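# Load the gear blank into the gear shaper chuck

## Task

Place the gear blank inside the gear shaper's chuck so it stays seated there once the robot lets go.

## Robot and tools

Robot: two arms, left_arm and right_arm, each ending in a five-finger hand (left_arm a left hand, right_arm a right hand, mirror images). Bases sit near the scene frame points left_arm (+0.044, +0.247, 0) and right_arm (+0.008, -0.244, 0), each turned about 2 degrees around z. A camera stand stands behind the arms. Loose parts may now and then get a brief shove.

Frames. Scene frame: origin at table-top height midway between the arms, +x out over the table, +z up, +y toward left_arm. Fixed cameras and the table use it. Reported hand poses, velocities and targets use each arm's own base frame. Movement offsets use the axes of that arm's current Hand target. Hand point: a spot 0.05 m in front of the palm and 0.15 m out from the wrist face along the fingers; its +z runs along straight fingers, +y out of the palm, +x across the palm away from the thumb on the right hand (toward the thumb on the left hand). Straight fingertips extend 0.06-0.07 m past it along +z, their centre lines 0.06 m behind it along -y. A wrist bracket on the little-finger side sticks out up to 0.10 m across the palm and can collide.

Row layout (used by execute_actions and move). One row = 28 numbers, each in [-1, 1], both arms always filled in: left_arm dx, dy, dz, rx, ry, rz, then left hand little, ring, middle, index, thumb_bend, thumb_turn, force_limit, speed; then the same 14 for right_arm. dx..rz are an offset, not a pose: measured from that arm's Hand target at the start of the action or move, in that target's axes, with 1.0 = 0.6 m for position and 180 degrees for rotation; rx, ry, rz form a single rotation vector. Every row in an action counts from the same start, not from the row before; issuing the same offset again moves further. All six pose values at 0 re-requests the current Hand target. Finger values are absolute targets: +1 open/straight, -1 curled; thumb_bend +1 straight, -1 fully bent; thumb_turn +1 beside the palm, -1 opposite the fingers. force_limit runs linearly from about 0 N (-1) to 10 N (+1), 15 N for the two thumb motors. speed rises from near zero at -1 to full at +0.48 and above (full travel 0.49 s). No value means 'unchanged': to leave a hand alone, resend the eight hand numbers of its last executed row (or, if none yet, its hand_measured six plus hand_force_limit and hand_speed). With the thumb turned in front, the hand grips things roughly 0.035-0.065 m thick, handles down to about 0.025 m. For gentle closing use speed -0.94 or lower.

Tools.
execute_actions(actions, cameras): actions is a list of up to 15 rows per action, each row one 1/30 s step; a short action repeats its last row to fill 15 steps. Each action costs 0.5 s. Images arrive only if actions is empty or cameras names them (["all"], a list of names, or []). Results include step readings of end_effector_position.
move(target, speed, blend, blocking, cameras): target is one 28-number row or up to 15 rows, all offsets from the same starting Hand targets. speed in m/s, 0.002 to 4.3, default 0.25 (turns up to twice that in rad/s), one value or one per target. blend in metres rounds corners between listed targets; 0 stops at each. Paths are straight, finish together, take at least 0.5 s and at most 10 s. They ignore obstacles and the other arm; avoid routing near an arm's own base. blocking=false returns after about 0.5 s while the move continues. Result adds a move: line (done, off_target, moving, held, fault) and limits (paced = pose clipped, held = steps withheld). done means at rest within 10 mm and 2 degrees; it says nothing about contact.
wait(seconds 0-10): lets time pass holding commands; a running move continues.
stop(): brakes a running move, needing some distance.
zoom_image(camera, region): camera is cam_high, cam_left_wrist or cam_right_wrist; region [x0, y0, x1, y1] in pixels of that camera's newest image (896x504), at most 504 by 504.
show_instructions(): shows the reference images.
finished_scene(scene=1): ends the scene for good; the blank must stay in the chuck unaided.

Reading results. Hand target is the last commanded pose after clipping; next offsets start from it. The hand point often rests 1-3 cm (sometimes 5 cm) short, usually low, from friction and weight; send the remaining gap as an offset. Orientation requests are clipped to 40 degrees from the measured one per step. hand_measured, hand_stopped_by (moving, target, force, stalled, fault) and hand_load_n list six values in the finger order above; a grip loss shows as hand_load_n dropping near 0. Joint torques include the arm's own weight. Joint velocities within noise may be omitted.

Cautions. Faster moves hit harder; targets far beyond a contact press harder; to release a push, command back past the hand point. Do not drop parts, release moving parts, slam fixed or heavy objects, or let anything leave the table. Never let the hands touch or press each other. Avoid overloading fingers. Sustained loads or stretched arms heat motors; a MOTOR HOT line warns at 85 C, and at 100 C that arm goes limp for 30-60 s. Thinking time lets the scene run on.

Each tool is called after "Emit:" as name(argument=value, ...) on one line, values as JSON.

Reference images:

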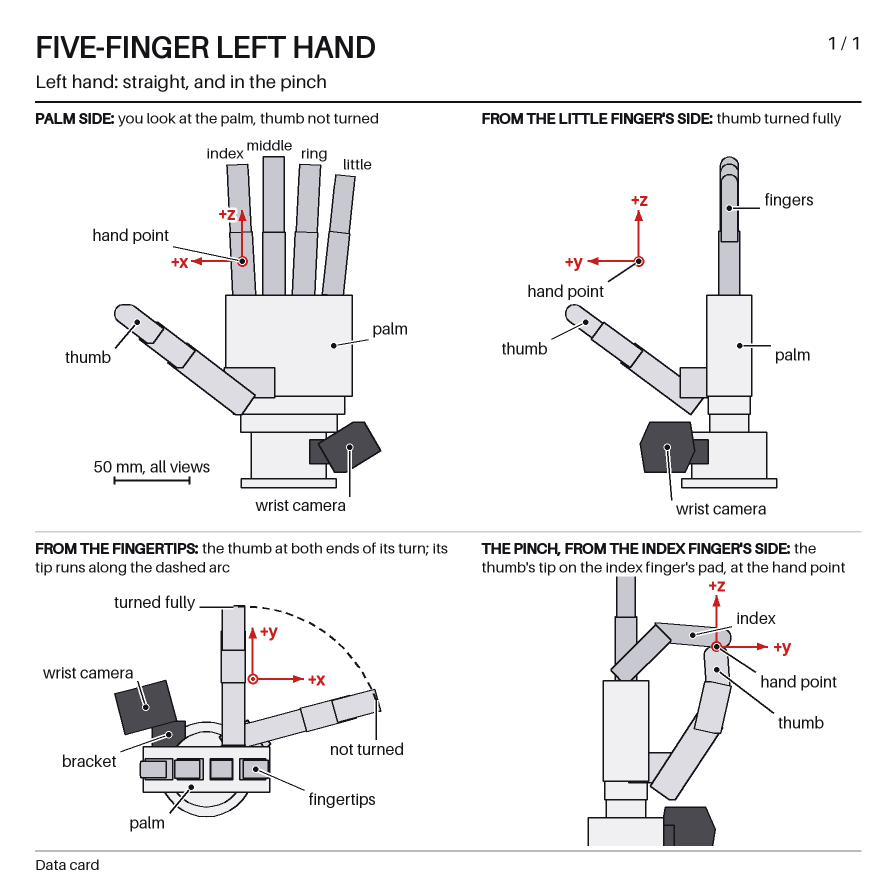

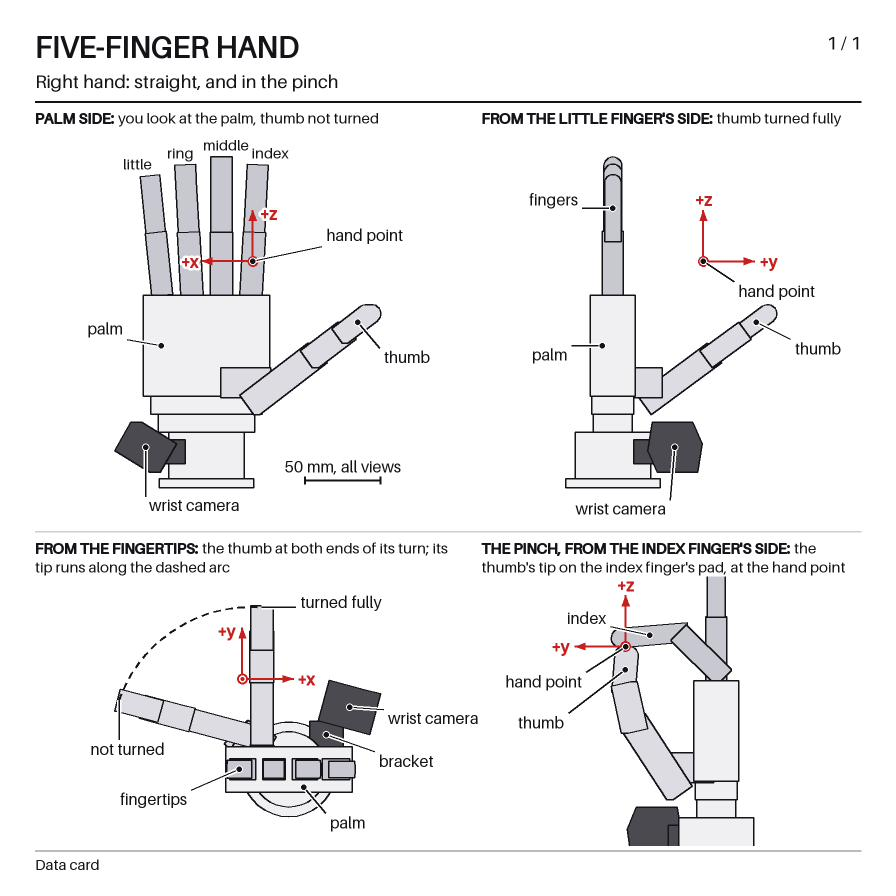

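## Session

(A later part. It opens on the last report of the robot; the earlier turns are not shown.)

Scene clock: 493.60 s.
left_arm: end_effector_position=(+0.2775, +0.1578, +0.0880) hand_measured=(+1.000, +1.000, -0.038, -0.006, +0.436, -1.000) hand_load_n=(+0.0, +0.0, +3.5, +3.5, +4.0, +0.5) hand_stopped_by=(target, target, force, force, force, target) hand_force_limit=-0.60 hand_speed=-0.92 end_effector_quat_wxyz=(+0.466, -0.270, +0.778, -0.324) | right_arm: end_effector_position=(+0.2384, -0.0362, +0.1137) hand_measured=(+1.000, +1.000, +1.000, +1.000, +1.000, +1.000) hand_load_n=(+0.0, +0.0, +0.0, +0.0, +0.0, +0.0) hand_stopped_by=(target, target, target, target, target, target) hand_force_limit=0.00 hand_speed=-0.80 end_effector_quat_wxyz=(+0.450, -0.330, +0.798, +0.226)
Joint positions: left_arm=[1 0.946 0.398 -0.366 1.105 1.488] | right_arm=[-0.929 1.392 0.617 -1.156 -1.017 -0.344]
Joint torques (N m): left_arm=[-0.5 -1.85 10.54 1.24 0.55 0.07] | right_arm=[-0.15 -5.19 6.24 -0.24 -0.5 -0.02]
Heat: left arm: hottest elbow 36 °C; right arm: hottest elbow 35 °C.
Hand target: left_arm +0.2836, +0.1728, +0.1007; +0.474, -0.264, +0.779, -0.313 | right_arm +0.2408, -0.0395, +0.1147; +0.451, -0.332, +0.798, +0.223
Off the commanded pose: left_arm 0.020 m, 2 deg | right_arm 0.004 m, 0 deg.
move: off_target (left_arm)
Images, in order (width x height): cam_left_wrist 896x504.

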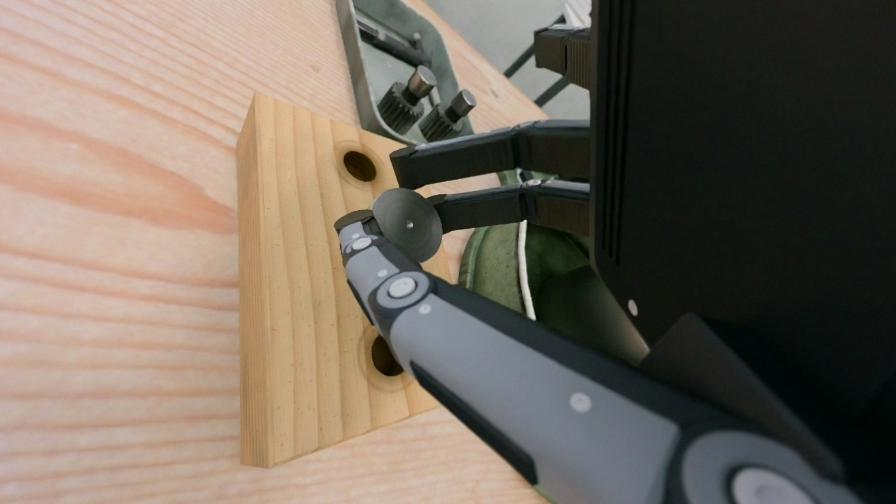

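Emit:
move(target=[0,0,0,0,0,0,1,1,-0.35,-0.35,0.3,-1,0.1,-0.92,0,0,0,0,0,0,1,1,1,1,1,1,0,-0.8], speed=0.1, cameras=["cam_left_wrist"])

Scene clock: 497.83 s.
left_arm: end_effector_position=(+0.2775, +0.1578, +0.0880) hand_measured=(+1.000, +1.000, -0.050, -0.020, +0.430, -1.000) hand_load_n=(-0.5, +0.0, +5.5, +7.0, +8.5, +0.5) hand_stopped_by=(target, target, force, force, force, target) hand_force_limit=0.10 hand_speed=-0.92 end_effector_quat_wxyz=(+0.466, -0.270, +0.778, -0.324) | right_arm: end_effector_position=(+0.2384, -0.0362, +0.1137) hand_measured=(+1.000, +1.000, +1.000, +1.000, +1.000, +1.000) hand_load_n=(+0.0, +0.0, +0.0, +0.0, +0.0, +0.0) hand_stopped_by=(target, target, target, target, target, target) hand_force_limit=0.00 hand_speed=-0.80 end_effector_quat_wxyz=(+0.450, -0.330, +0.798, +0.226)
Joint positions: left_arm=[1 0.946 0.398 -0.366 1.105 1.488] | right_arm=[-0.929 1.392 0.617 -1.156 -1.017 -0.344]
Joint torques (N m): left_arm=[-0.03 -1.44 10.58 1.39 0.51 0.05] | right_arm=[-0.09 -5.19 6.26 -0.24 -0.5 -0.02]
Heat: left arm: hottest elbow 37 °C; right arm: hottest elbow 35 °C.
Hand target: left_arm +0.2836, +0.1728, +0.1007; +0.474, -0.264, +0.779, -0.313 | right_arm +0.2408, -0.0395, +0.1147; +0.451, -0.332, +0.798, +0.223
Off the commanded pose: left_arm 0.021 m, 2 deg | right_arm 0.004 m, 0 deg.
move: off_target (left_arm)
Images, in order (width x height): cam_left_wrist 896x504.

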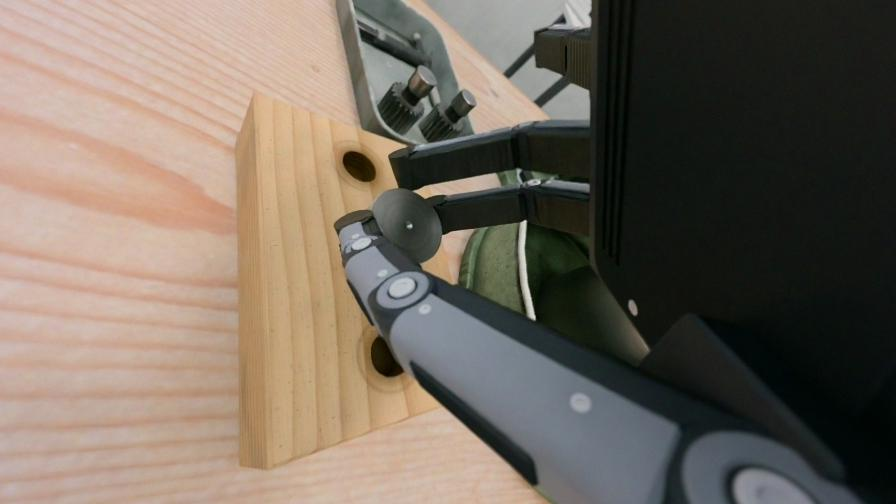

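Emit:
move(target=[-0.0478,-0.0616,-0.0295,0,0,0,1,1,-0.35,-0.35,0.3,-1,0.1,-0.92,0,0,0,0,0,0,1,1,1,1,1,1,0,-0.8], speed=0.06, cameras=["cam_left_wrist"])

Emit:
zoom_image(camera="cam_left_wrist", region=[280, 120, 580, 340])

Scene clock: 501.67 s.
left_arm: end_effector_position=(+0.2772, +0.1591, +0.1286) hand_measured=(+1.000, +1.000, -0.050, -0.020, +0.428, -1.000) hand_load_n=(+0.0, +0.0, +0.0, +0.0, +0.0, +0.0) hand_stopped_by=(target, target, force, force, force, target) hand_force_limit=0.10 hand_speed=-0.92 end_effector_quat_wxyz=(+0.458, -0.278, +0.778, -0.327) | right_arm: end_effector_position=(+0.2384, -0.0362, +0.1137) hand_measured=(+1.000, +1.000, +1.000, +1.000, +1.000, +1.000) hand_load_n=(+0.0, +0.0, +0.0, +0.0, +0.0, +0.0) hand_stopped_by=(target, target, target, target, target, target) hand_force_limit=0.00 hand_speed=-0.80 end_effector_quat_wxyz=(+0.450, -0.330, +0.798, +0.226)
Joint positions: left_arm=[1 0.877 0.492 -0.552 1.098 1.488] | right_arm=[-0.929 1.392 0.617 -1.156 -1.017 -0.344]
Joint torques (N m): left_arm=[-0.44 -3.02 11.44 1.18 0.77 0.03] | right_arm=[-0.09 -5.25 6.26 -0.23 -0.5 -0.02]
Heat: left arm: hottest elbow 37 °C; right arm: hottest elbow 35 °C.
Hand target: left_arm +0.2836, +0.1727, +0.1507; +0.474, -0.264, +0.779, -0.313 | right_arm +0.2408, -0.0395, +0.1147; +0.451, -0.332, +0.798, +0.223
Off the commanded pose: left_arm 0.027 m, 3 deg | right_arm 0.004 m, 0 deg.
move: off_target (left_arm)
Images, in order (width x height): cam_left_wrist 896x504.

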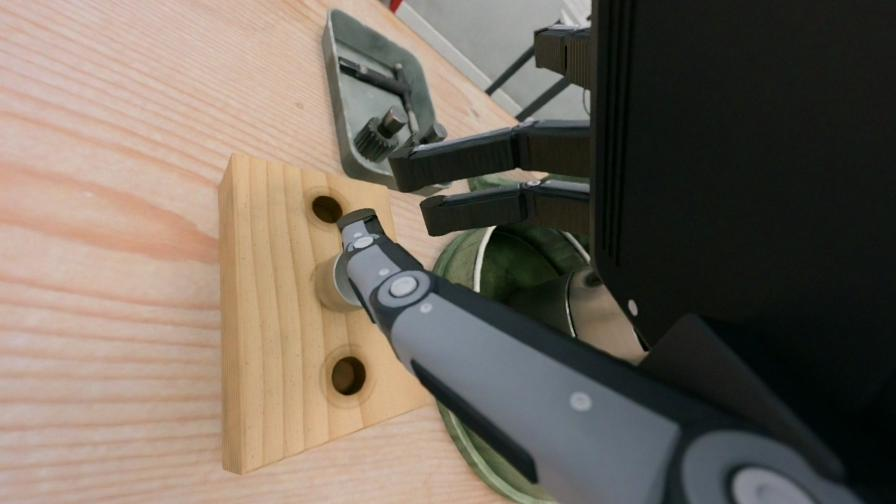

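Scaled by 1.680 from the camera's 896x504 image, which has a finer 1280x720 frame.

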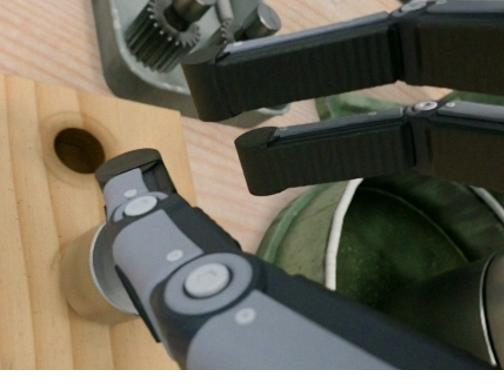

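Emit:
move(target=[0,0,0,0,0,0,1,1,0.4,0.4,0.65,-1,0,-0.5,0,0,0,0,0,0,1,1,1,1,1,1,0,-0.8], speed=0.06, cameras=["cam_left_wrist"])

Emit:
zoom_image(camera="cam_left_wrist", region=[200, 140, 500, 420])

Scene clock: 520.30 s.
left_arm: end_effector_position=(+0.2772, +0.1590, +0.1286) hand_measured=(+1.000, +1.000, +0.400, +0.400, +0.650, -1.000) hand_load_n=(+0.0, +0.0, +0.0, +0.0, +0.0, +0.0) hand_stopped_by=(target, target, target, target, target, target) hand_force_limit=0.00 hand_speed=-0.50 end_effector_quat_wxyz=(+0.458, -0.278, +0.778, -0.327) | right_arm: end_effector_position=(+0.2384, -0.0362, +0.1137) hand_measured=(+1.000, +1.000, +1.000, +1.000, +1.000, +1.000) hand_load_n=(+0.0, +0.0, +0.0, +0.0, +0.0, +0.0) hand_stopped_by=(target, target, target, target, target, target) hand_force_limit=0.00 hand_speed=-0.80 end_effector_quat_wxyz=(+0.450, -0.330, +0.798, +0.226)
Joint positions: left_arm=[1 0.877 0.492 -0.552 1.099 1.488] | right_arm=[-0.929 1.392 0.617 -1.156 -1.017 -0.344]
Joint torques (N m): left_arm=[-0.09 -3.08 11.56 1.31 0.75 0.06] | right_arm=[-0.15 -5.19 6.24 -0.23 -0.5 -0.03]
Heat: left arm: hottest elbow 39 °C; right arm: hottest elbow 35 °C.
Hand target: left_arm +0.2836, +0.1727, +0.1507; +0.474, -0.264, +0.779, -0.313 | right_arm +0.2408, -0.0395, +0.1147; +0.451, -0.332, +0.798, +0.223
Off the commanded pose: left_arm 0.027 m, 3 deg | right_arm 0.004 m, 0 deg.
move: off_target (left_arm)
Images, in order (width x height): cam_left_wrist 896x504.

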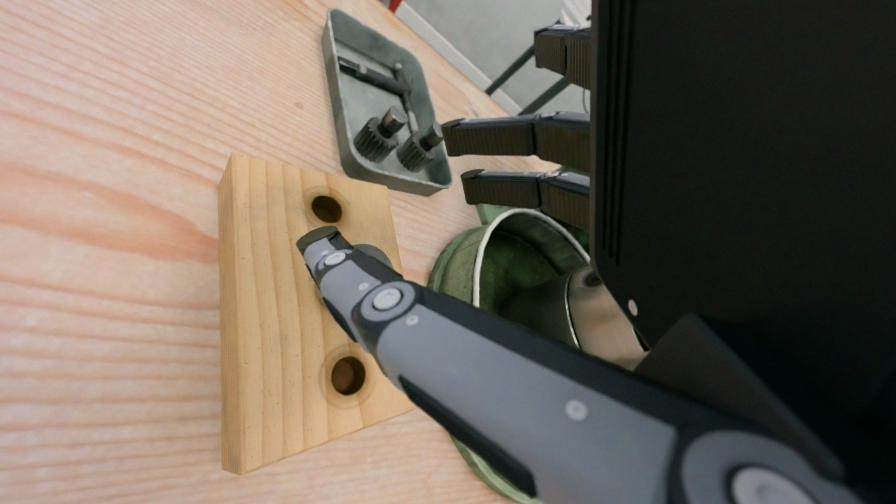

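Scaled by 1.680 from the camera's 896x504 image, which has a finer 1280x720 frame.

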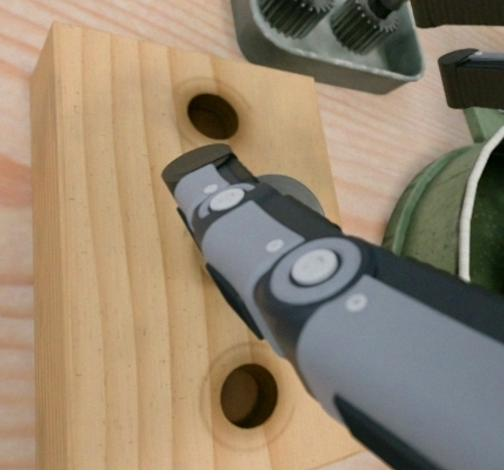

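Emit:
move(target=[0.0403,0.0458,0.0307,0,0,0,1,1,0.4,0.4,0.65,-1,0,-0.5,0,0,0,0,0,0,1,1,1,1,1,1,0,-0.8], speed=0.08, cameras=["cam_left_wrist"])

Scene clock: 573.63 s.
left_arm: end_effector_position=(+0.2857, +0.1718, +0.1139) hand_measured=(+1.000, +1.000, +0.400, +0.400, +0.650, -1.000) hand_load_n=(+0.0, +0.0, +0.0, +0.0, +0.5, +0.0) hand_stopped_by=(target, target, target, target, target, target) hand_force_limit=0.00 hand_speed=-0.50 end_effector_quat_wxyz=(+0.478, -0.262, +0.779, -0.309) | right_arm: end_effector_position=(+0.2384, -0.0362, +0.1137) hand_measured=(+1.000, +1.000, +1.000, +1.000, +1.000, +1.000) hand_load_n=(+0.0, +0.0, +0.0, +0.0, +0.0, +0.0) hand_stopped_by=(target, target, target, target, target, target) hand_force_limit=0.00 hand_speed=-0.80 end_effector_quat_wxyz=(+0.450, -0.330, +0.798, +0.226)
Joint positions: left_arm=[0.996 0.923 0.454 -0.397 1.091 1.48] | right_arm=[-0.929 1.392 0.617 -1.156 -1.017 -0.344]
Joint torques (N m): left_arm=[-1.44 -2.43 7.35 2.25 0.58 -0.15] | right_arm=[-0.15 -5.25 6.24 -0.23 -0.5 -0.02]
Motor temperatures (°C): left_arm=[28 28 42 26 29 26] | right_arm=[26 28 35 26 27 24]
Heat: left arm: hottest elbow 42 °C; right arm: hottest elbow 35 °C.
Hand target: left_arm +0.2872, +0.1694, +0.1100; +0.474, -0.264, +0.779, -0.313 | right_arm +0.2408, -0.0395, +0.1147; +0.451, -0.332, +0.798, +0.223
Off the commanded pose: left_arm 0.005 m, 1 deg | right_arm 0.004 m, 0 deg.
move: done
Images, in order (width x height): cam_left_wrist 896x504.

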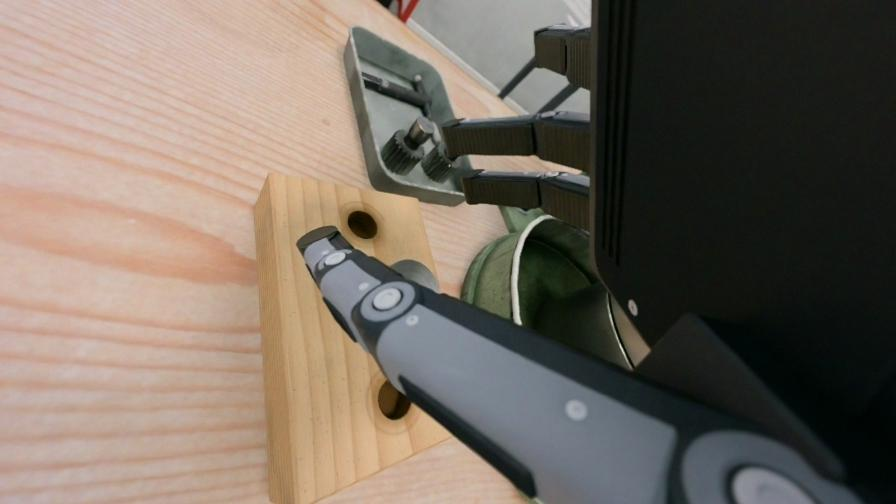

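Emit:
move(target=[0.0268,0.0113,0.0082,0,0,0,1,1,0.4,0.4,0.65,-1,0,-0.5,0,0,0,0,0,0,1,1,1,1,1,1,0,-0.8], speed=0.08, cameras=["cam_left_wrist"])

Scene clock: 579.90 s.
left_arm: end_effector_position=(+0.2833, +0.1643, +0.0987) hand_measured=(+1.000, +1.000, +0.400, +0.400, +0.650, -1.000) hand_load_n=(+0.0, +0.0, -0.5, +0.0, +0.0, +0.5) hand_stopped_by=(target, target, target, target, target, target) hand_force_limit=0.00 hand_speed=-0.50 end_effector_quat_wxyz=(+0.479, -0.261, +0.779, -0.309) | right_arm: end_effector_position=(+0.2384, -0.0362, +0.1137) hand_measured=(+1.000, +1.000, +1.000, +1.000, +1.000, +1.000) hand_load_n=(+0.5, +0.0, +0.0, +0.0, -0.5, +0.0) hand_stopped_by=(target, target, target, target, target, target) hand_force_limit=0.00 hand_speed=-0.80 end_effector_quat_wxyz=(+0.450, -0.330, +0.798, +0.226)
Joint positions: left_arm=[0.987 0.923 0.406 -0.335 1.085 1.466] | right_arm=[-0.929 1.392 0.617 -1.156 -1.017 -0.344]
Joint torques (N m): left_arm=[-1.9 -2.2 7.34 2.41 0.6 -0.13] | right_arm=[-0.15 -5.13 6.26 -0.24 -0.49 -0.03]
Heat: left arm: hottest elbow 41 °C; right arm: hottest elbow 35 °C.
Hand target: left_arm +0.2843, +0.1614, +0.0941; +0.474, -0.264, +0.779, -0.313 | right_arm +0.2408, -0.0395, +0.1147; +0.451, -0.332, +0.798, +0.223
Off the commanded pose: left_arm 0.006 m, 1 deg | right_arm 0.004 m, 0 deg.
move: done
Images, in order (width x height): cam_left_wrist 896x504.

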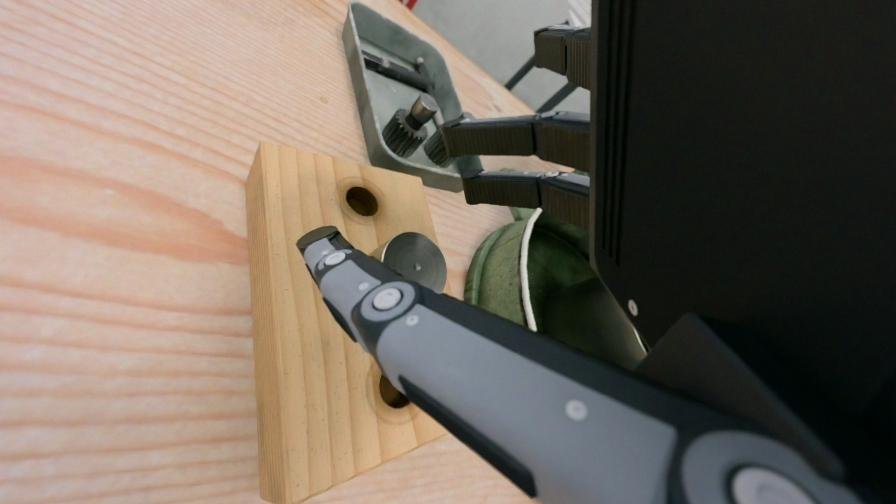

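Emit:
zoom_image(camera="cam_left_wrist", region=[280, 140, 580, 360])

Scaled by 1.680 from the camera's 896x504 image, which has a finer 1280x720 frame.

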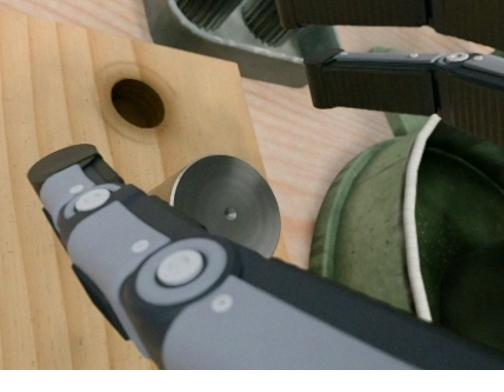

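Emit:
move(target=[[0.007,-0.015,-0.0315,0,0,0,1,1,0.4,0.4,0.8,-1,0,-0.3,0,0,0,0,0,0,1,1,1,1,1,1,0,-0.8],[0.0338,0.0195,-0.0148,0,0,0,1,1,0.4,0.4,0.8,-1,0,-0.3,0,0,0,0,0,0,1,1,1,1,1,1,0,-0.8]], speed=0.08, cameras=["cam_left_wrist"])

Emit:
zoom_image(camera="cam_left_wrist", region=[280, 120, 580, 340])

Scene clock: 608.73 s.
left_arm: end_effector_position=(+0.2673, +0.1549, +0.0802) hand_measured=(+1.000, +1.000, +0.400, +0.400, +0.800, -1.000) hand_load_n=(+0.0, +0.0, +0.0, +0.0, +0.0, +0.0) hand_stopped_by=(target, target, target, target, target, target) hand_force_limit=0.00 hand_speed=-0.30 end_effector_quat_wxyz=(+0.473, -0.264, +0.779, -0.315) | right_arm: end_effector_position=(+0.2384, -0.0362, +0.1137) hand_measured=(+1.000, +1.000, +1.000, +1.000, +1.000, +1.000) hand_load_n=(+0.0, +0.0, +0.5, +0.0, +0.0, +0.0) hand_stopped_by=(target, target, target, target, target, target) hand_force_limit=0.00 hand_speed=-0.80 end_effector_quat_wxyz=(+0.450, -0.330, +0.798, +0.226)
Joint positions: left_arm=[1.028 0.923 0.364 -0.379 1.117 1.543] | right_arm=[-0.929 1.392 0.617 -1.156 -1.017 -0.344]
Joint torques (N m): left_arm=[-0.32 -1.32 7.05 2.39 0.73 0.01] | right_arm=[-0.09 -5.19 6.26 -0.23 -0.5 -0.03]
Heat: left arm: hottest elbow 38 °C; right arm: hottest elbow 35 °C.
Hand target: left_arm +0.2666, +0.1569, +0.0769; +0.474, -0.264, +0.779, -0.313 | right_arm +0.2408, -0.0395, +0.1147; +0.451, -0.332, +0.798, +0.223
Off the commanded pose: left_arm 0.004 m, 0 deg | right_arm 0.004 m, 0 deg.
move: done
Images, in order (width x height): cam_left_wrist 896x504.

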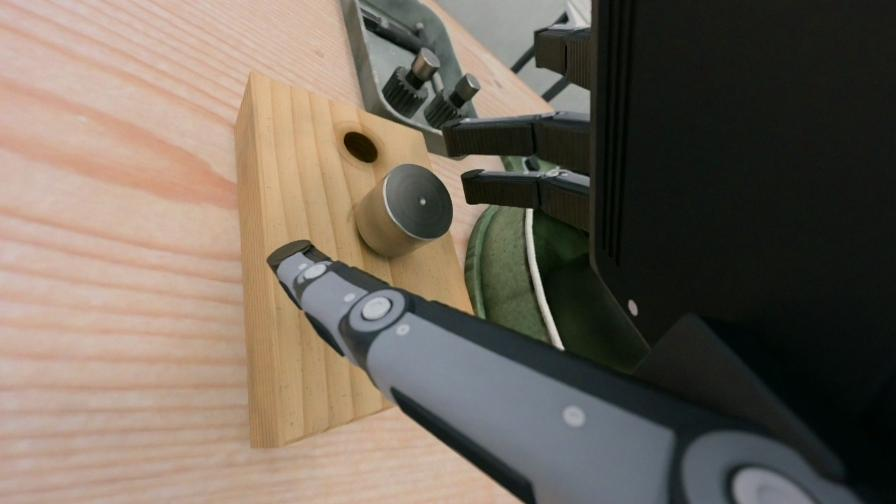

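Scaled by 1.680 from the camera's 896x504 image, which has a finer 1280x720 frame.

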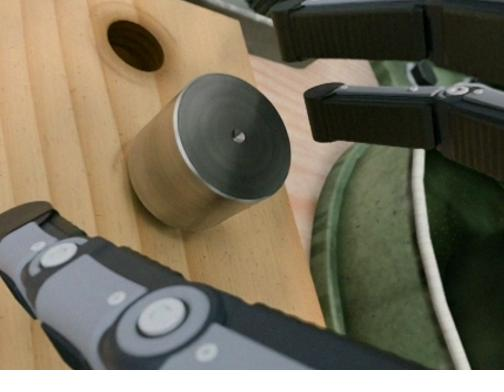

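Emit:
move(target=[-0.003,0.0058,-0.0023,0,0,0,1,1,0.25,0.25,0.55,-1,-0.6,-0.85,0,0,0,0,0,0,1,1,1,1,1,1,0,-0.8], speed=0.08, cameras=["cam_left_wrist"])

Emit:
zoom_image(camera="cam_left_wrist", region=[280, 120, 580, 340])

Scene clock: 617.63 s.
left_arm: end_effector_position=(+0.2661, +0.1570, +0.0768) hand_measured=(+1.000, +1.000, +0.250, +0.250, +0.550, -1.000) hand_load_n=(+0.0, +0.0, +0.0, +0.0, +0.0, +0.0) hand_stopped_by=(target, target, target, target, target, target) hand_force_limit=-0.60 hand_speed=-0.85 end_effector_quat_wxyz=(+0.473, -0.264, +0.779, -0.316) | right_arm: end_effector_position=(+0.2384, -0.0362, +0.1137) hand_measured=(+1.000, +1.000, +1.000, +1.000, +1.000, +1.000) hand_load_n=(+0.0, +0.0, +0.0, +0.0, +0.0, +0.0) hand_stopped_by=(target, target, target, target, target, target) hand_force_limit=0.00 hand_speed=-0.80 end_effector_quat_wxyz=(+0.450, -0.330, +0.798, +0.226)
Joint positions: left_arm=[1.038 0.941 0.364 -0.379 1.123 1.561] | right_arm=[-0.929 1.392 0.617 -1.156 -1.017 -0.344]
Joint torques (N m): left_arm=[-0.03 -1.26 7.5 1.84 0.8 0.07] | right_arm=[-0.15 -5.19 6.26 -0.23 -0.5 -0.02]
Heat: left arm: hottest elbow 38 °C; right arm: hottest elbow 35 °C.
Hand target: left_arm +0.2656, +0.1607, +0.0758; +0.474, -0.264, +0.779, -0.313 | right_arm +0.2408, -0.0395, +0.1147; +0.451, -0.332, +0.798, +0.223
Off the commanded pose: left_arm 0.004 m, 0 deg | right_arm 0.004 m, 0 deg.
move: done
Images, in order (width x height): cam_left_wrist 896x504.

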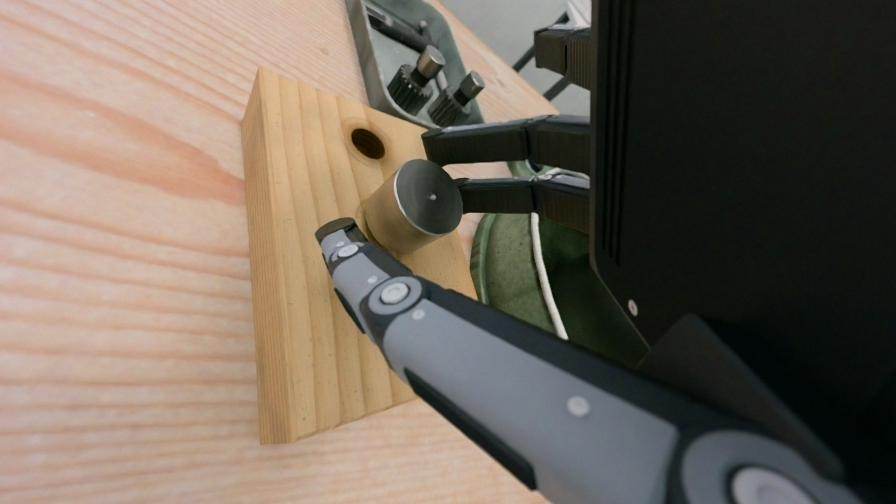

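Scaled by 1.680 from the camera's 896x504 image, which has a finer 1280x720 frame.

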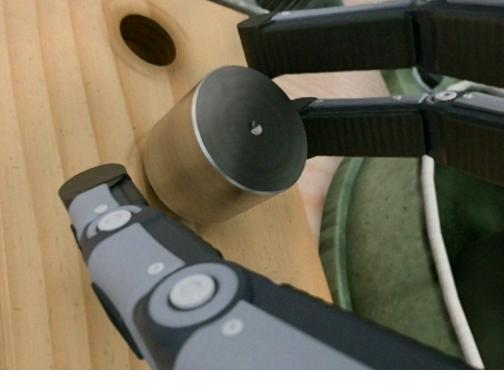

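Emit:
move(target=[0,0,0,0,0,0,1,1,-0.3,-0.3,0.3,-1,-0.6,-0.92,0,0,0,0,0,0,1,1,1,1,1,1,0,-0.8], speed=0.08, cameras=["cam_left_wrist"])

Emit:
zoom_image(camera="cam_left_wrist", region=[280, 120, 580, 340])

Scene clock: 623.33 s.
left_arm: end_effector_position=(+0.2664, +0.1565, +0.0770) hand_measured=(+1.000, +1.000, +0.004, +0.004, +0.424, -1.000) hand_load_n=(+0.0, +0.0, +3.0, +3.5, +3.0, +0.0) hand_stopped_by=(target, target, force, force, force, target) hand_force_limit=-0.60 hand_speed=-0.92 end_effector_quat_wxyz=(+0.473, -0.264, +0.779, -0.318) | right_arm: end_effector_position=(+0.2384, -0.0362, +0.1137) hand_measured=(+1.000, +1.000, +1.000, +1.000, +1.000, +1.000) hand_load_n=(+0.0, +0.0, +0.0, +0.0, +0.0, +0.0) hand_stopped_by=(target, target, target, target, target, target) hand_force_limit=0.00 hand_speed=-0.80 end_effector_quat_wxyz=(+0.450, -0.330, +0.798, +0.226)
Joint positions: left_arm=[1.038 0.942 0.364 -0.379 1.127 1.561] | right_arm=[-0.929 1.392 0.617 -1.156 -1.017 -0.344]
Joint torques (N m): left_arm=[0.32 -1.9 7.35 1.88 0.69 0.05] | right_arm=[-0.15 -5.25 6.24 -0.24 -0.5 -0.02]
Heat: left arm: hottest elbow 38 °C; right arm: hottest elbow 35 °C.
Hand target: left_arm +0.2656, +0.1607, +0.0758; +0.474, -0.264, +0.779, -0.313 | right_arm +0.2408, -0.0395, +0.1147; +0.451, -0.332, +0.798, +0.223
Off the commanded pose: left_arm 0.005 m, 1 deg | right_arm 0.004 m, 0 deg.
move: done
Images, in order (width x height): cam_left_wrist 896x504.

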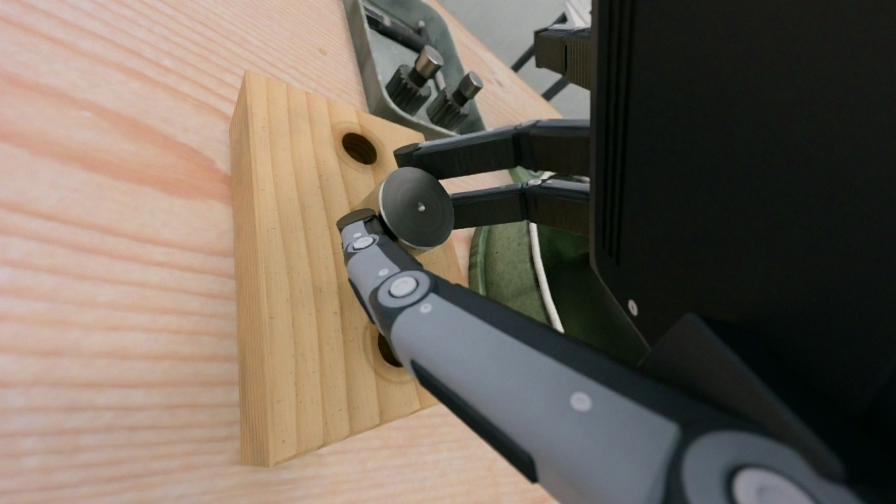

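Scaled by 1.680 from the camera's 896x504 image, which has a finer 1280x720 frame.

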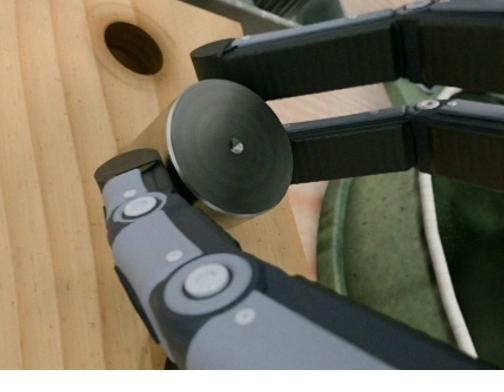

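Emit:
move(target=[0,0,0,0,0,0,1,1,-0.36,-0.36,0.24,-1,0.2,-0.92,0,0,0,0,0,0,1,1,1,1,1,1,0,-0.8], speed=0.08, cameras=[])

Scene clock: 626.07 s.
left_arm: end_effector_position=(+0.2664, +0.1565, +0.0770) hand_measured=(+1.000, +1.000, -0.008, -0.008, +0.420, -1.000) hand_load_n=(+0.0, +0.0, +7.5, +7.5, +9.0, +0.0) hand_stopped_by=(target, target, force, force, force, target) hand_force_limit=0.20 hand_speed=-0.92 end_effector_quat_wxyz=(+0.473, -0.264, +0.779, -0.318) | right_arm: end_effector_position=(+0.2384, -0.0362, +0.1137) hand_measured=(+1.000, +1.000, +1.000, +1.000, +1.000, +1.000) hand_load_n=(+0.0, +0.0, +0.0, +0.0, +0.0, +0.0) hand_stopped_by=(target, target, target, target, target, target) hand_force_limit=0.00 hand_speed=-0.80 end_effector_quat_wxyz=(+0.450, -0.330, +0.798, +0.226)
Joint positions: left_arm=[1.038 0.942 0.364 -0.379 1.127 1.561] | right_arm=[-0.929 1.392 0.617 -1.156 -1.017 -0.344]
Joint torques (N m): left_arm=[0.03 -1.38 7.5 1.85 0.71 0.07] | right_arm=[-0.15 -5.19 6.24 -0.23 -0.5 -0.03]
Heat: left arm: hottest elbow 38 °C; right arm: hottest elbow 35 °C.
Hand target: left_arm +0.2656, +0.1607, +0.0758; +0.474, -0.264, +0.779, -0.313 | right_arm +0.2408, -0.0395, +0.1147; +0.451, -0.332, +0.798, +0.223
Off the commanded pose: left_arm 0.005 m, 1 deg | right_arm 0.004 m, 0 deg.
move: done
No camera images: "cameras" was empty.

Emit:
move(target=[-0.0143,-0.0185,-0.0088,0,0,0,1,1,-0.36,-0.36,0.24,-1,0.2,-0.92,0,0,0,0,0,0,1,1,1,1,1,1,0,-0.8], speed=0.05, cameras=["cam_left_wrist"])

Scene clock: 629.00 s.
left_arm: end_effector_position=(+0.2620, +0.1504, +0.0774) hand_measured=(+1.000, +1.000, -0.008, -0.008, +0.420, -1.000) hand_load_n=(+0.0, +0.0, +7.5, +6.5, +9.0, +0.0) hand_stopped_by=(target, target, force, force, force, target) hand_force_limit=0.20 hand_speed=-0.92 end_effector_quat_wxyz=(+0.465, -0.271, +0.779, -0.322) | right_arm: end_effector_position=(+0.2384, -0.0362, +0.1137) hand_measured=(+1.000, +1.000, +1.000, +1.000, +1.000, +1.000) hand_load_n=(+0.0, -0.5, +0.0, +0.0, +0.0, +0.0) hand_stopped_by=(target, target, target, target, target, target) hand_force_limit=0.00 hand_speed=-0.80 end_effector_quat_wxyz=(+0.450, -0.330, +0.798, +0.226)
Joint positions: left_arm=[1.039 0.92 0.364 -0.427 1.123 1.564] | right_arm=[-0.929 1.392 0.617 -1.156 -1.017 -0.344]
Joint torques (N m): left_arm=[-0.21 -2.78 9.68 0.95 0.81 -0.01] | right_arm=[-0.15 -5.25 6.23 -0.23 -0.5 -0.02]
Heat: left arm: hottest elbow 38 °C; right arm: hottest elbow 35 °C.
Hand target: left_arm +0.2656, +0.1607, +0.0908; +0.474, -0.264, +0.779, -0.313 | right_arm +0.2408, -0.0395, +0.1147; +0.451, -0.332, +0.798, +0.223
Off the commanded pose: left_arm 0.017 m, 2 deg | right_arm 0.004 m, 0 deg.
move: off_target (left_arm)
Images, in order (width x height): cam_left_wrist 896x504.

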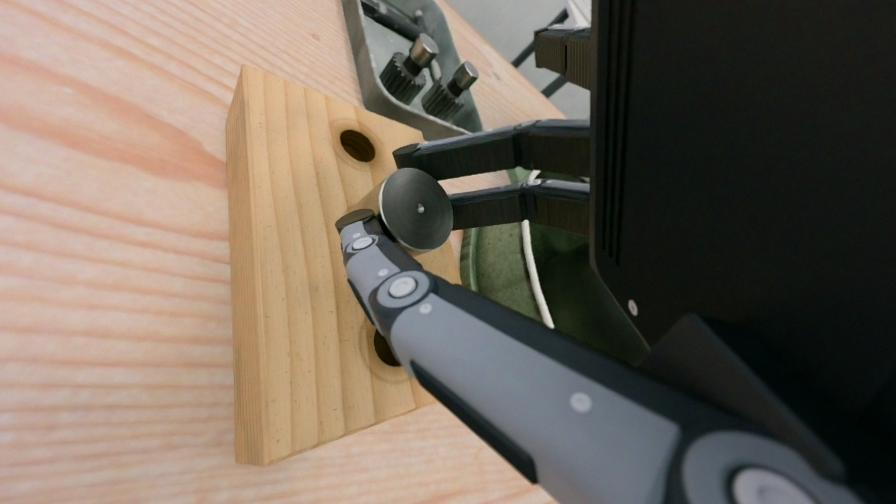

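Emit:
move(target=[-0.0478,-0.0616,-0.0295,0,0,0,1,1,-0.36,-0.36,0.24,-1,0.2,-0.92,0,0,0,0,0,0,1,1,1,1,1,1,0,-0.8], speed=0.1, cameras=["cam_left_wrist"])

Scene clock: 633.57 s.
left_arm: end_effector_position=(+0.2574, +0.1439, +0.1139) hand_measured=(+1.000, +1.000, -0.008, -0.008, +0.420, -1.000) hand_load_n=(+0.0, +0.0, +6.5, +5.5, +9.0, +1.0) hand_stopped_by=(target, target, force, force, force, target) hand_force_limit=0.20 hand_speed=-0.92 end_effector_quat_wxyz=(+0.453, -0.284, +0.778, -0.330) | right_arm: end_effector_position=(+0.2384, -0.0362, +0.1137) hand_measured=(+1.000, +1.000, +1.000, +1.000, +1.000, +1.000) hand_load_n=(+0.0, +0.0, +0.0, +0.0, +0.0, +0.0) hand_stopped_by=(target, target, target, target, target, target) hand_force_limit=0.00 hand_speed=-0.80 end_effector_quat_wxyz=(+0.450, -0.330, +0.798, +0.226)
Joint positions: left_arm=[1.039 0.827 0.441 -0.63 1.117 1.557] | right_arm=[-0.929 1.392 0.617 -1.156 -1.017 -0.344]
Joint torques (N m): left_arm=[-0.03 -2.43 12.29 1.37 1.04 0.09] | right_arm=[-0.15 -5.25 6.24 -0.23 -0.5 -0.02]
Heat: left arm: hottest elbow 38 °C; right arm: hottest elbow 35 °C.
Hand target: left_arm +0.2657, +0.1607, +0.1409; +0.474, -0.264, +0.779, -0.313 | right_arm +0.2408, -0.0395, +0.1147; +0.451, -0.332, +0.798, +0.223
Off the commanded pose: left_arm 0.033 m, 4 deg | right_arm 0.004 m, 0 deg.
move: off_target (left_arm)
Images, in order (width x height): cam_left_wrist 896x504.

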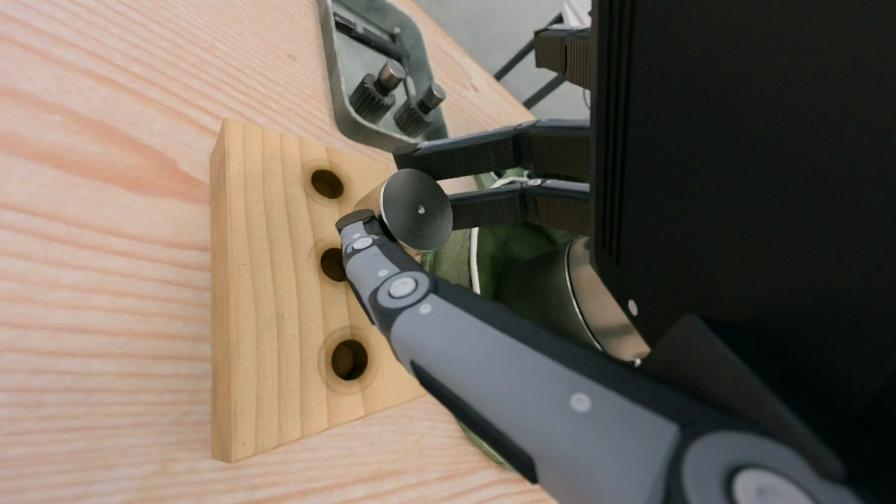

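Emit:
zoom_image(camera="cam_left_wrist", region=[300, 140, 500, 280])

Scaled by 2.520 from the camera's 896x504 image, which has a finer 1280x720 frame.

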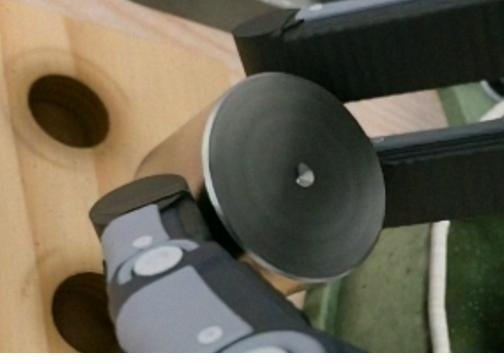

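Emit:
move(target=[[-0.0956,-0.1232,-0.059,0,0,0,-0.6,-0.6,-0.36,-0.36,0.24,-1,0.2,-0.7,0,0,0,0,0,0,1,1,1,1,1,1,0,-0.8],[0.0953,-0.3287,-0.0055,0.1434,0.1847,0.0885,-0.6,-0.6,-0.36,-0.36,0.24,-1,0.2,-0.7,0,0,0,0,0,0,1,1,1,1,1,1,0,-0.8]], speed=[0.12, 0.2], blend=[0.02, 0], cameras=["cam_left_wrist", "cam_high"])

Scene clock: 685.87 s.
left_arm: end_effector_position=(+0.2536, -0.0144, +0.2307) hand_measured=(-0.600, -0.600, -0.008, -0.008, +0.420, -1.000) hand_load_n=(+0.0, +0.0, +6.5, +5.5, +9.0, +1.0) hand_stopped_by=(target, target, force, force, force, target) hand_force_limit=0.20 hand_speed=-0.70 end_effector_quat_wxyz=(+0.307, -0.007, +0.839, -0.450) | right_arm: end_effector_position=(+0.2384, -0.0362, +0.1137) hand_measured=(+1.000, +1.000, +1.000, +1.000, +1.000, +1.000) hand_load_n=(+0.0, +0.0, +0.0, +0.0, +0.0, +0.0) hand_stopped_by=(target, target, target, target, target, target) hand_force_limit=0.00 hand_speed=-0.80 end_effector_quat_wxyz=(+0.450, -0.330, +0.798, +0.226)
Joint positions: left_arm=[0.576 0.796 0.786 -1.493 1.151 2.086] | right_arm=[-0.929 1.392 0.617 -1.156 -1.017 -0.344]
Joint torques (N m): left_arm=[-1.44 -1.85 12.25 0.57 1 0.08] | right_arm=[-0.09 -5.19 6.24 -0.23 -0.5 -0.02]
Heat: left arm: hottest elbow 41 °C; right arm: hottest elbow 35 °C.
Hand target: left_arm +0.2619, -0.0100, +0.2550; +0.318, +0.054, +0.821, -0.471 | right_arm +0.2408, -0.0395, +0.1147; +0.451, -0.332, +0.798, +0.223
Off the commanded pose: left_arm 0.026 m, 8 deg | right_arm 0.004 m, 0 deg.
joint sent to its limit (left arm) — joint 6 (wrist roll), upper limit. The joint targets are off in orientation, not in position.
move: off_target (left_arm)
Images, in order (width x height): cam_high 896x504, cam_left_wrist 896x504.

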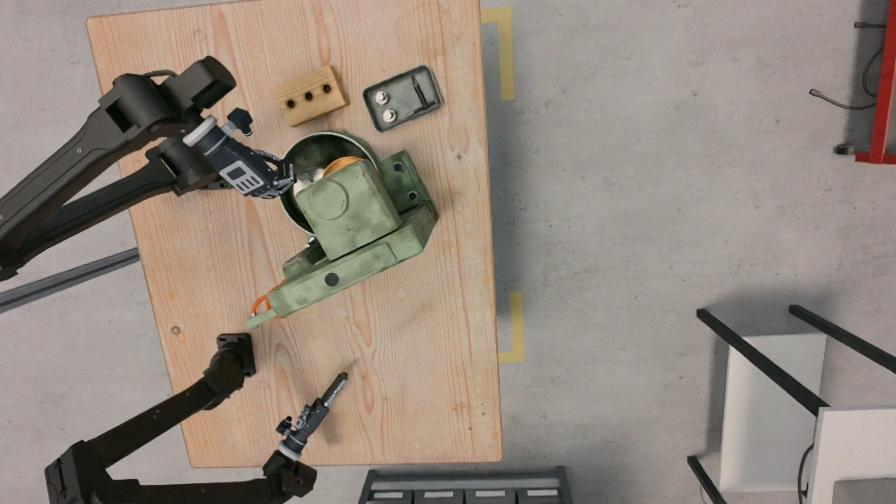

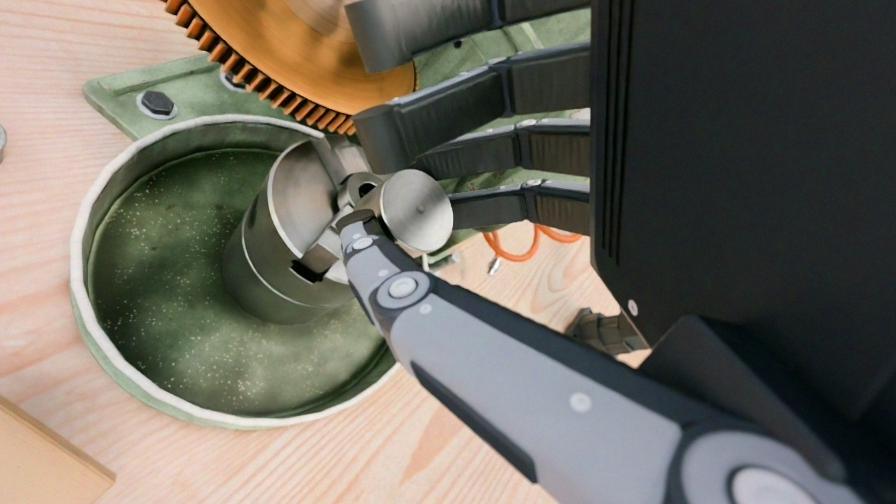

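Emit:
move(target=[-0.0373,0.0003,0.0865,0,0,0,-0.6,-0.6,-0.36,-0.36,0.24,-1,0.2,-0.7,0,0,0,0,0,0,1,1,1,1,1,1,0,-0.8], speed=0.06, cameras=["cam_left_wrist"])

Emit:
zoom_image(camera="cam_left_wrist", region=[260, 100, 500, 300])

Scene clock: 715.60 s.
left_arm: end_effector_position=(+0.2827, -0.0541, +0.2322) hand_measured=(-0.600, -0.600, -0.008, -0.008, +0.420, -1.000) hand_load_n=(-1.0, +0.0, +6.5, +5.5, +9.0, +1.0) hand_stopped_by=(target, target, force, force, force, target) hand_force_limit=0.20 hand_speed=-0.70 end_effector_quat_wxyz=(+0.279, +0.025, +0.829, -0.484) | right_arm: end_effector_position=(+0.2384, -0.0362, +0.1137) hand_measured=(+1.000, +1.000, +1.000, +1.000, +1.000, +1.000) hand_load_n=(+0.0, +0.0, +0.0, +0.0, -0.5, +0.0) hand_stopped_by=(target, target, target, target, target, target) hand_force_limit=0.00 hand_speed=-0.80 end_effector_quat_wxyz=(+0.450, -0.330, +0.798, +0.226)
Joint positions: left_arm=[0.373 0.833 0.786 -1.237 1.168 1.813] | right_arm=[-0.929 1.392 0.617 -1.156 -1.017 -0.344]
Joint torques (N m): left_arm=[-0.15 -2.26 10.73 3.93 1.32 0.13] | right_arm=[-0.15 -5.13 6.24 -0.23 -0.5 -0.02]
Heat: left arm: hottest elbow 42 °C; right arm: hottest elbow 35 °C.
Hand target: left_arm +0.3042, -0.0470, +0.2493; +0.318, +0.054, +0.821, -0.471 | right_arm +0.2408, -0.0395, +0.1147; +0.451, -0.332, +0.798, +0.223
Off the commanded pose: left_arm 0.028 m, 6 deg | right_arm 0.004 m, 0 deg.
move: off_target (left_arm)
Images, in order (width x height): cam_left_wrist 896x504.

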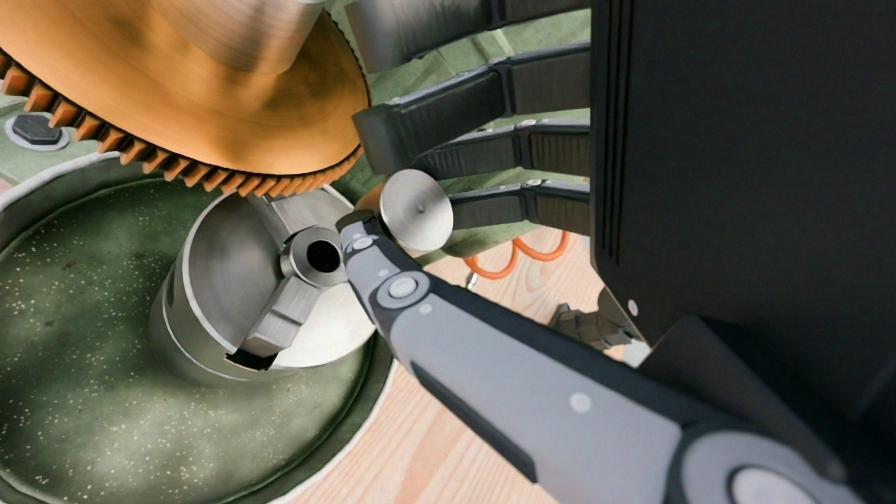

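Scaled by 2.100 from the camera's 896x504 image, which has a finer 1280x720 frame.

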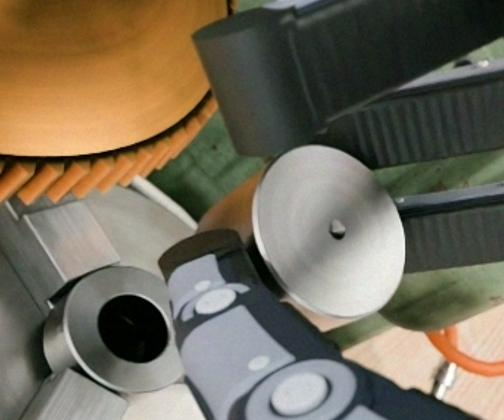

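Emit:
move(target=[-0.0132,0.0043,0.0123,0.0004,-0.0134,0.0274,-0.6,-0.6,-0.36,-0.36,0.24,-1,0.2,-0.7,0,0,0,0,0,0,1,1,1,1,1,1,0,-0.8], speed=0.06, cameras=["cam_left_wrist"])

Emit:
zoom_image(camera="cam_left_wrist", region=[260, 100, 500, 300])

Scene clock: 733.83 s.
left_arm: end_effector_position=(+0.2920, -0.0577, +0.2259) hand_measured=(-0.600, -0.600, -0.008, -0.008, +0.420, -1.000) hand_load_n=(-1.0, +0.0, +6.5, +5.5, +9.0, +1.0) hand_stopped_by=(target, target, force, force, force, target) hand_force_limit=0.20 hand_speed=-0.70 end_effector_quat_wxyz=(+0.310, +0.047, +0.821, -0.476) | right_arm: end_effector_position=(+0.2384, -0.0362, +0.1137) hand_measured=(+1.000, +1.000, +1.000, +1.000, +1.000, +1.000) hand_load_n=(+0.0, +0.0, +0.0, +0.0, +0.0, +0.0) hand_stopped_by=(target, target, target, target, target, target) hand_force_limit=0.00 hand_speed=-0.80 end_effector_quat_wxyz=(+0.450, -0.330, +0.798, +0.226)
Joint positions: left_arm=[0.35 0.797 0.734 -1.088 1.173 1.754] | right_arm=[-0.929 1.392 0.617 -1.156 -1.017 -0.344]
Joint torques (N m): left_arm=[0.21 -2.2 11.33 4.46 1.18 0.05] | right_arm=[-0.09 -5.19 6.24 -0.24 -0.5 -0.02]
Heat: left arm: hottest elbow 42 °C; right arm: hottest elbow 35 °C.
Hand target: left_arm +0.3149, -0.0499, +0.2491; +0.355, +0.080, +0.811, -0.458 | right_arm +0.2408, -0.0395, +0.1147; +0.451, -0.332, +0.798, +0.223
Off the commanded pose: left_arm 0.034 m, 7 deg | right_arm 0.004 m, 0 deg.
move: off_target (left_arm)
Images, in order (width x height): cam_left_wrist 896x504.

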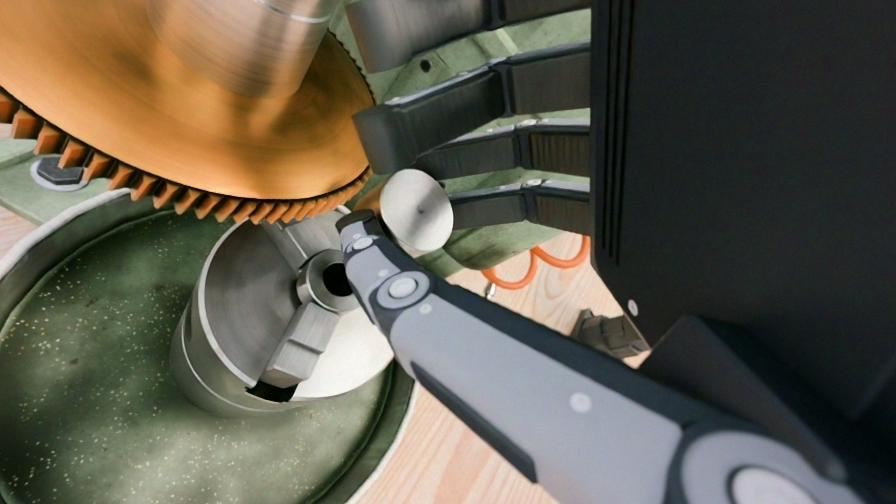

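Scaled by 2.100 from the camera's 896x504 image, which has a finer 1280x720 frame.

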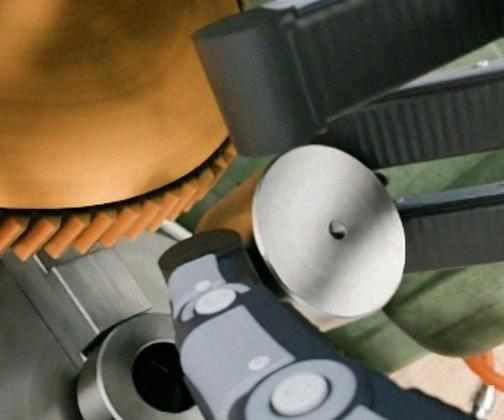

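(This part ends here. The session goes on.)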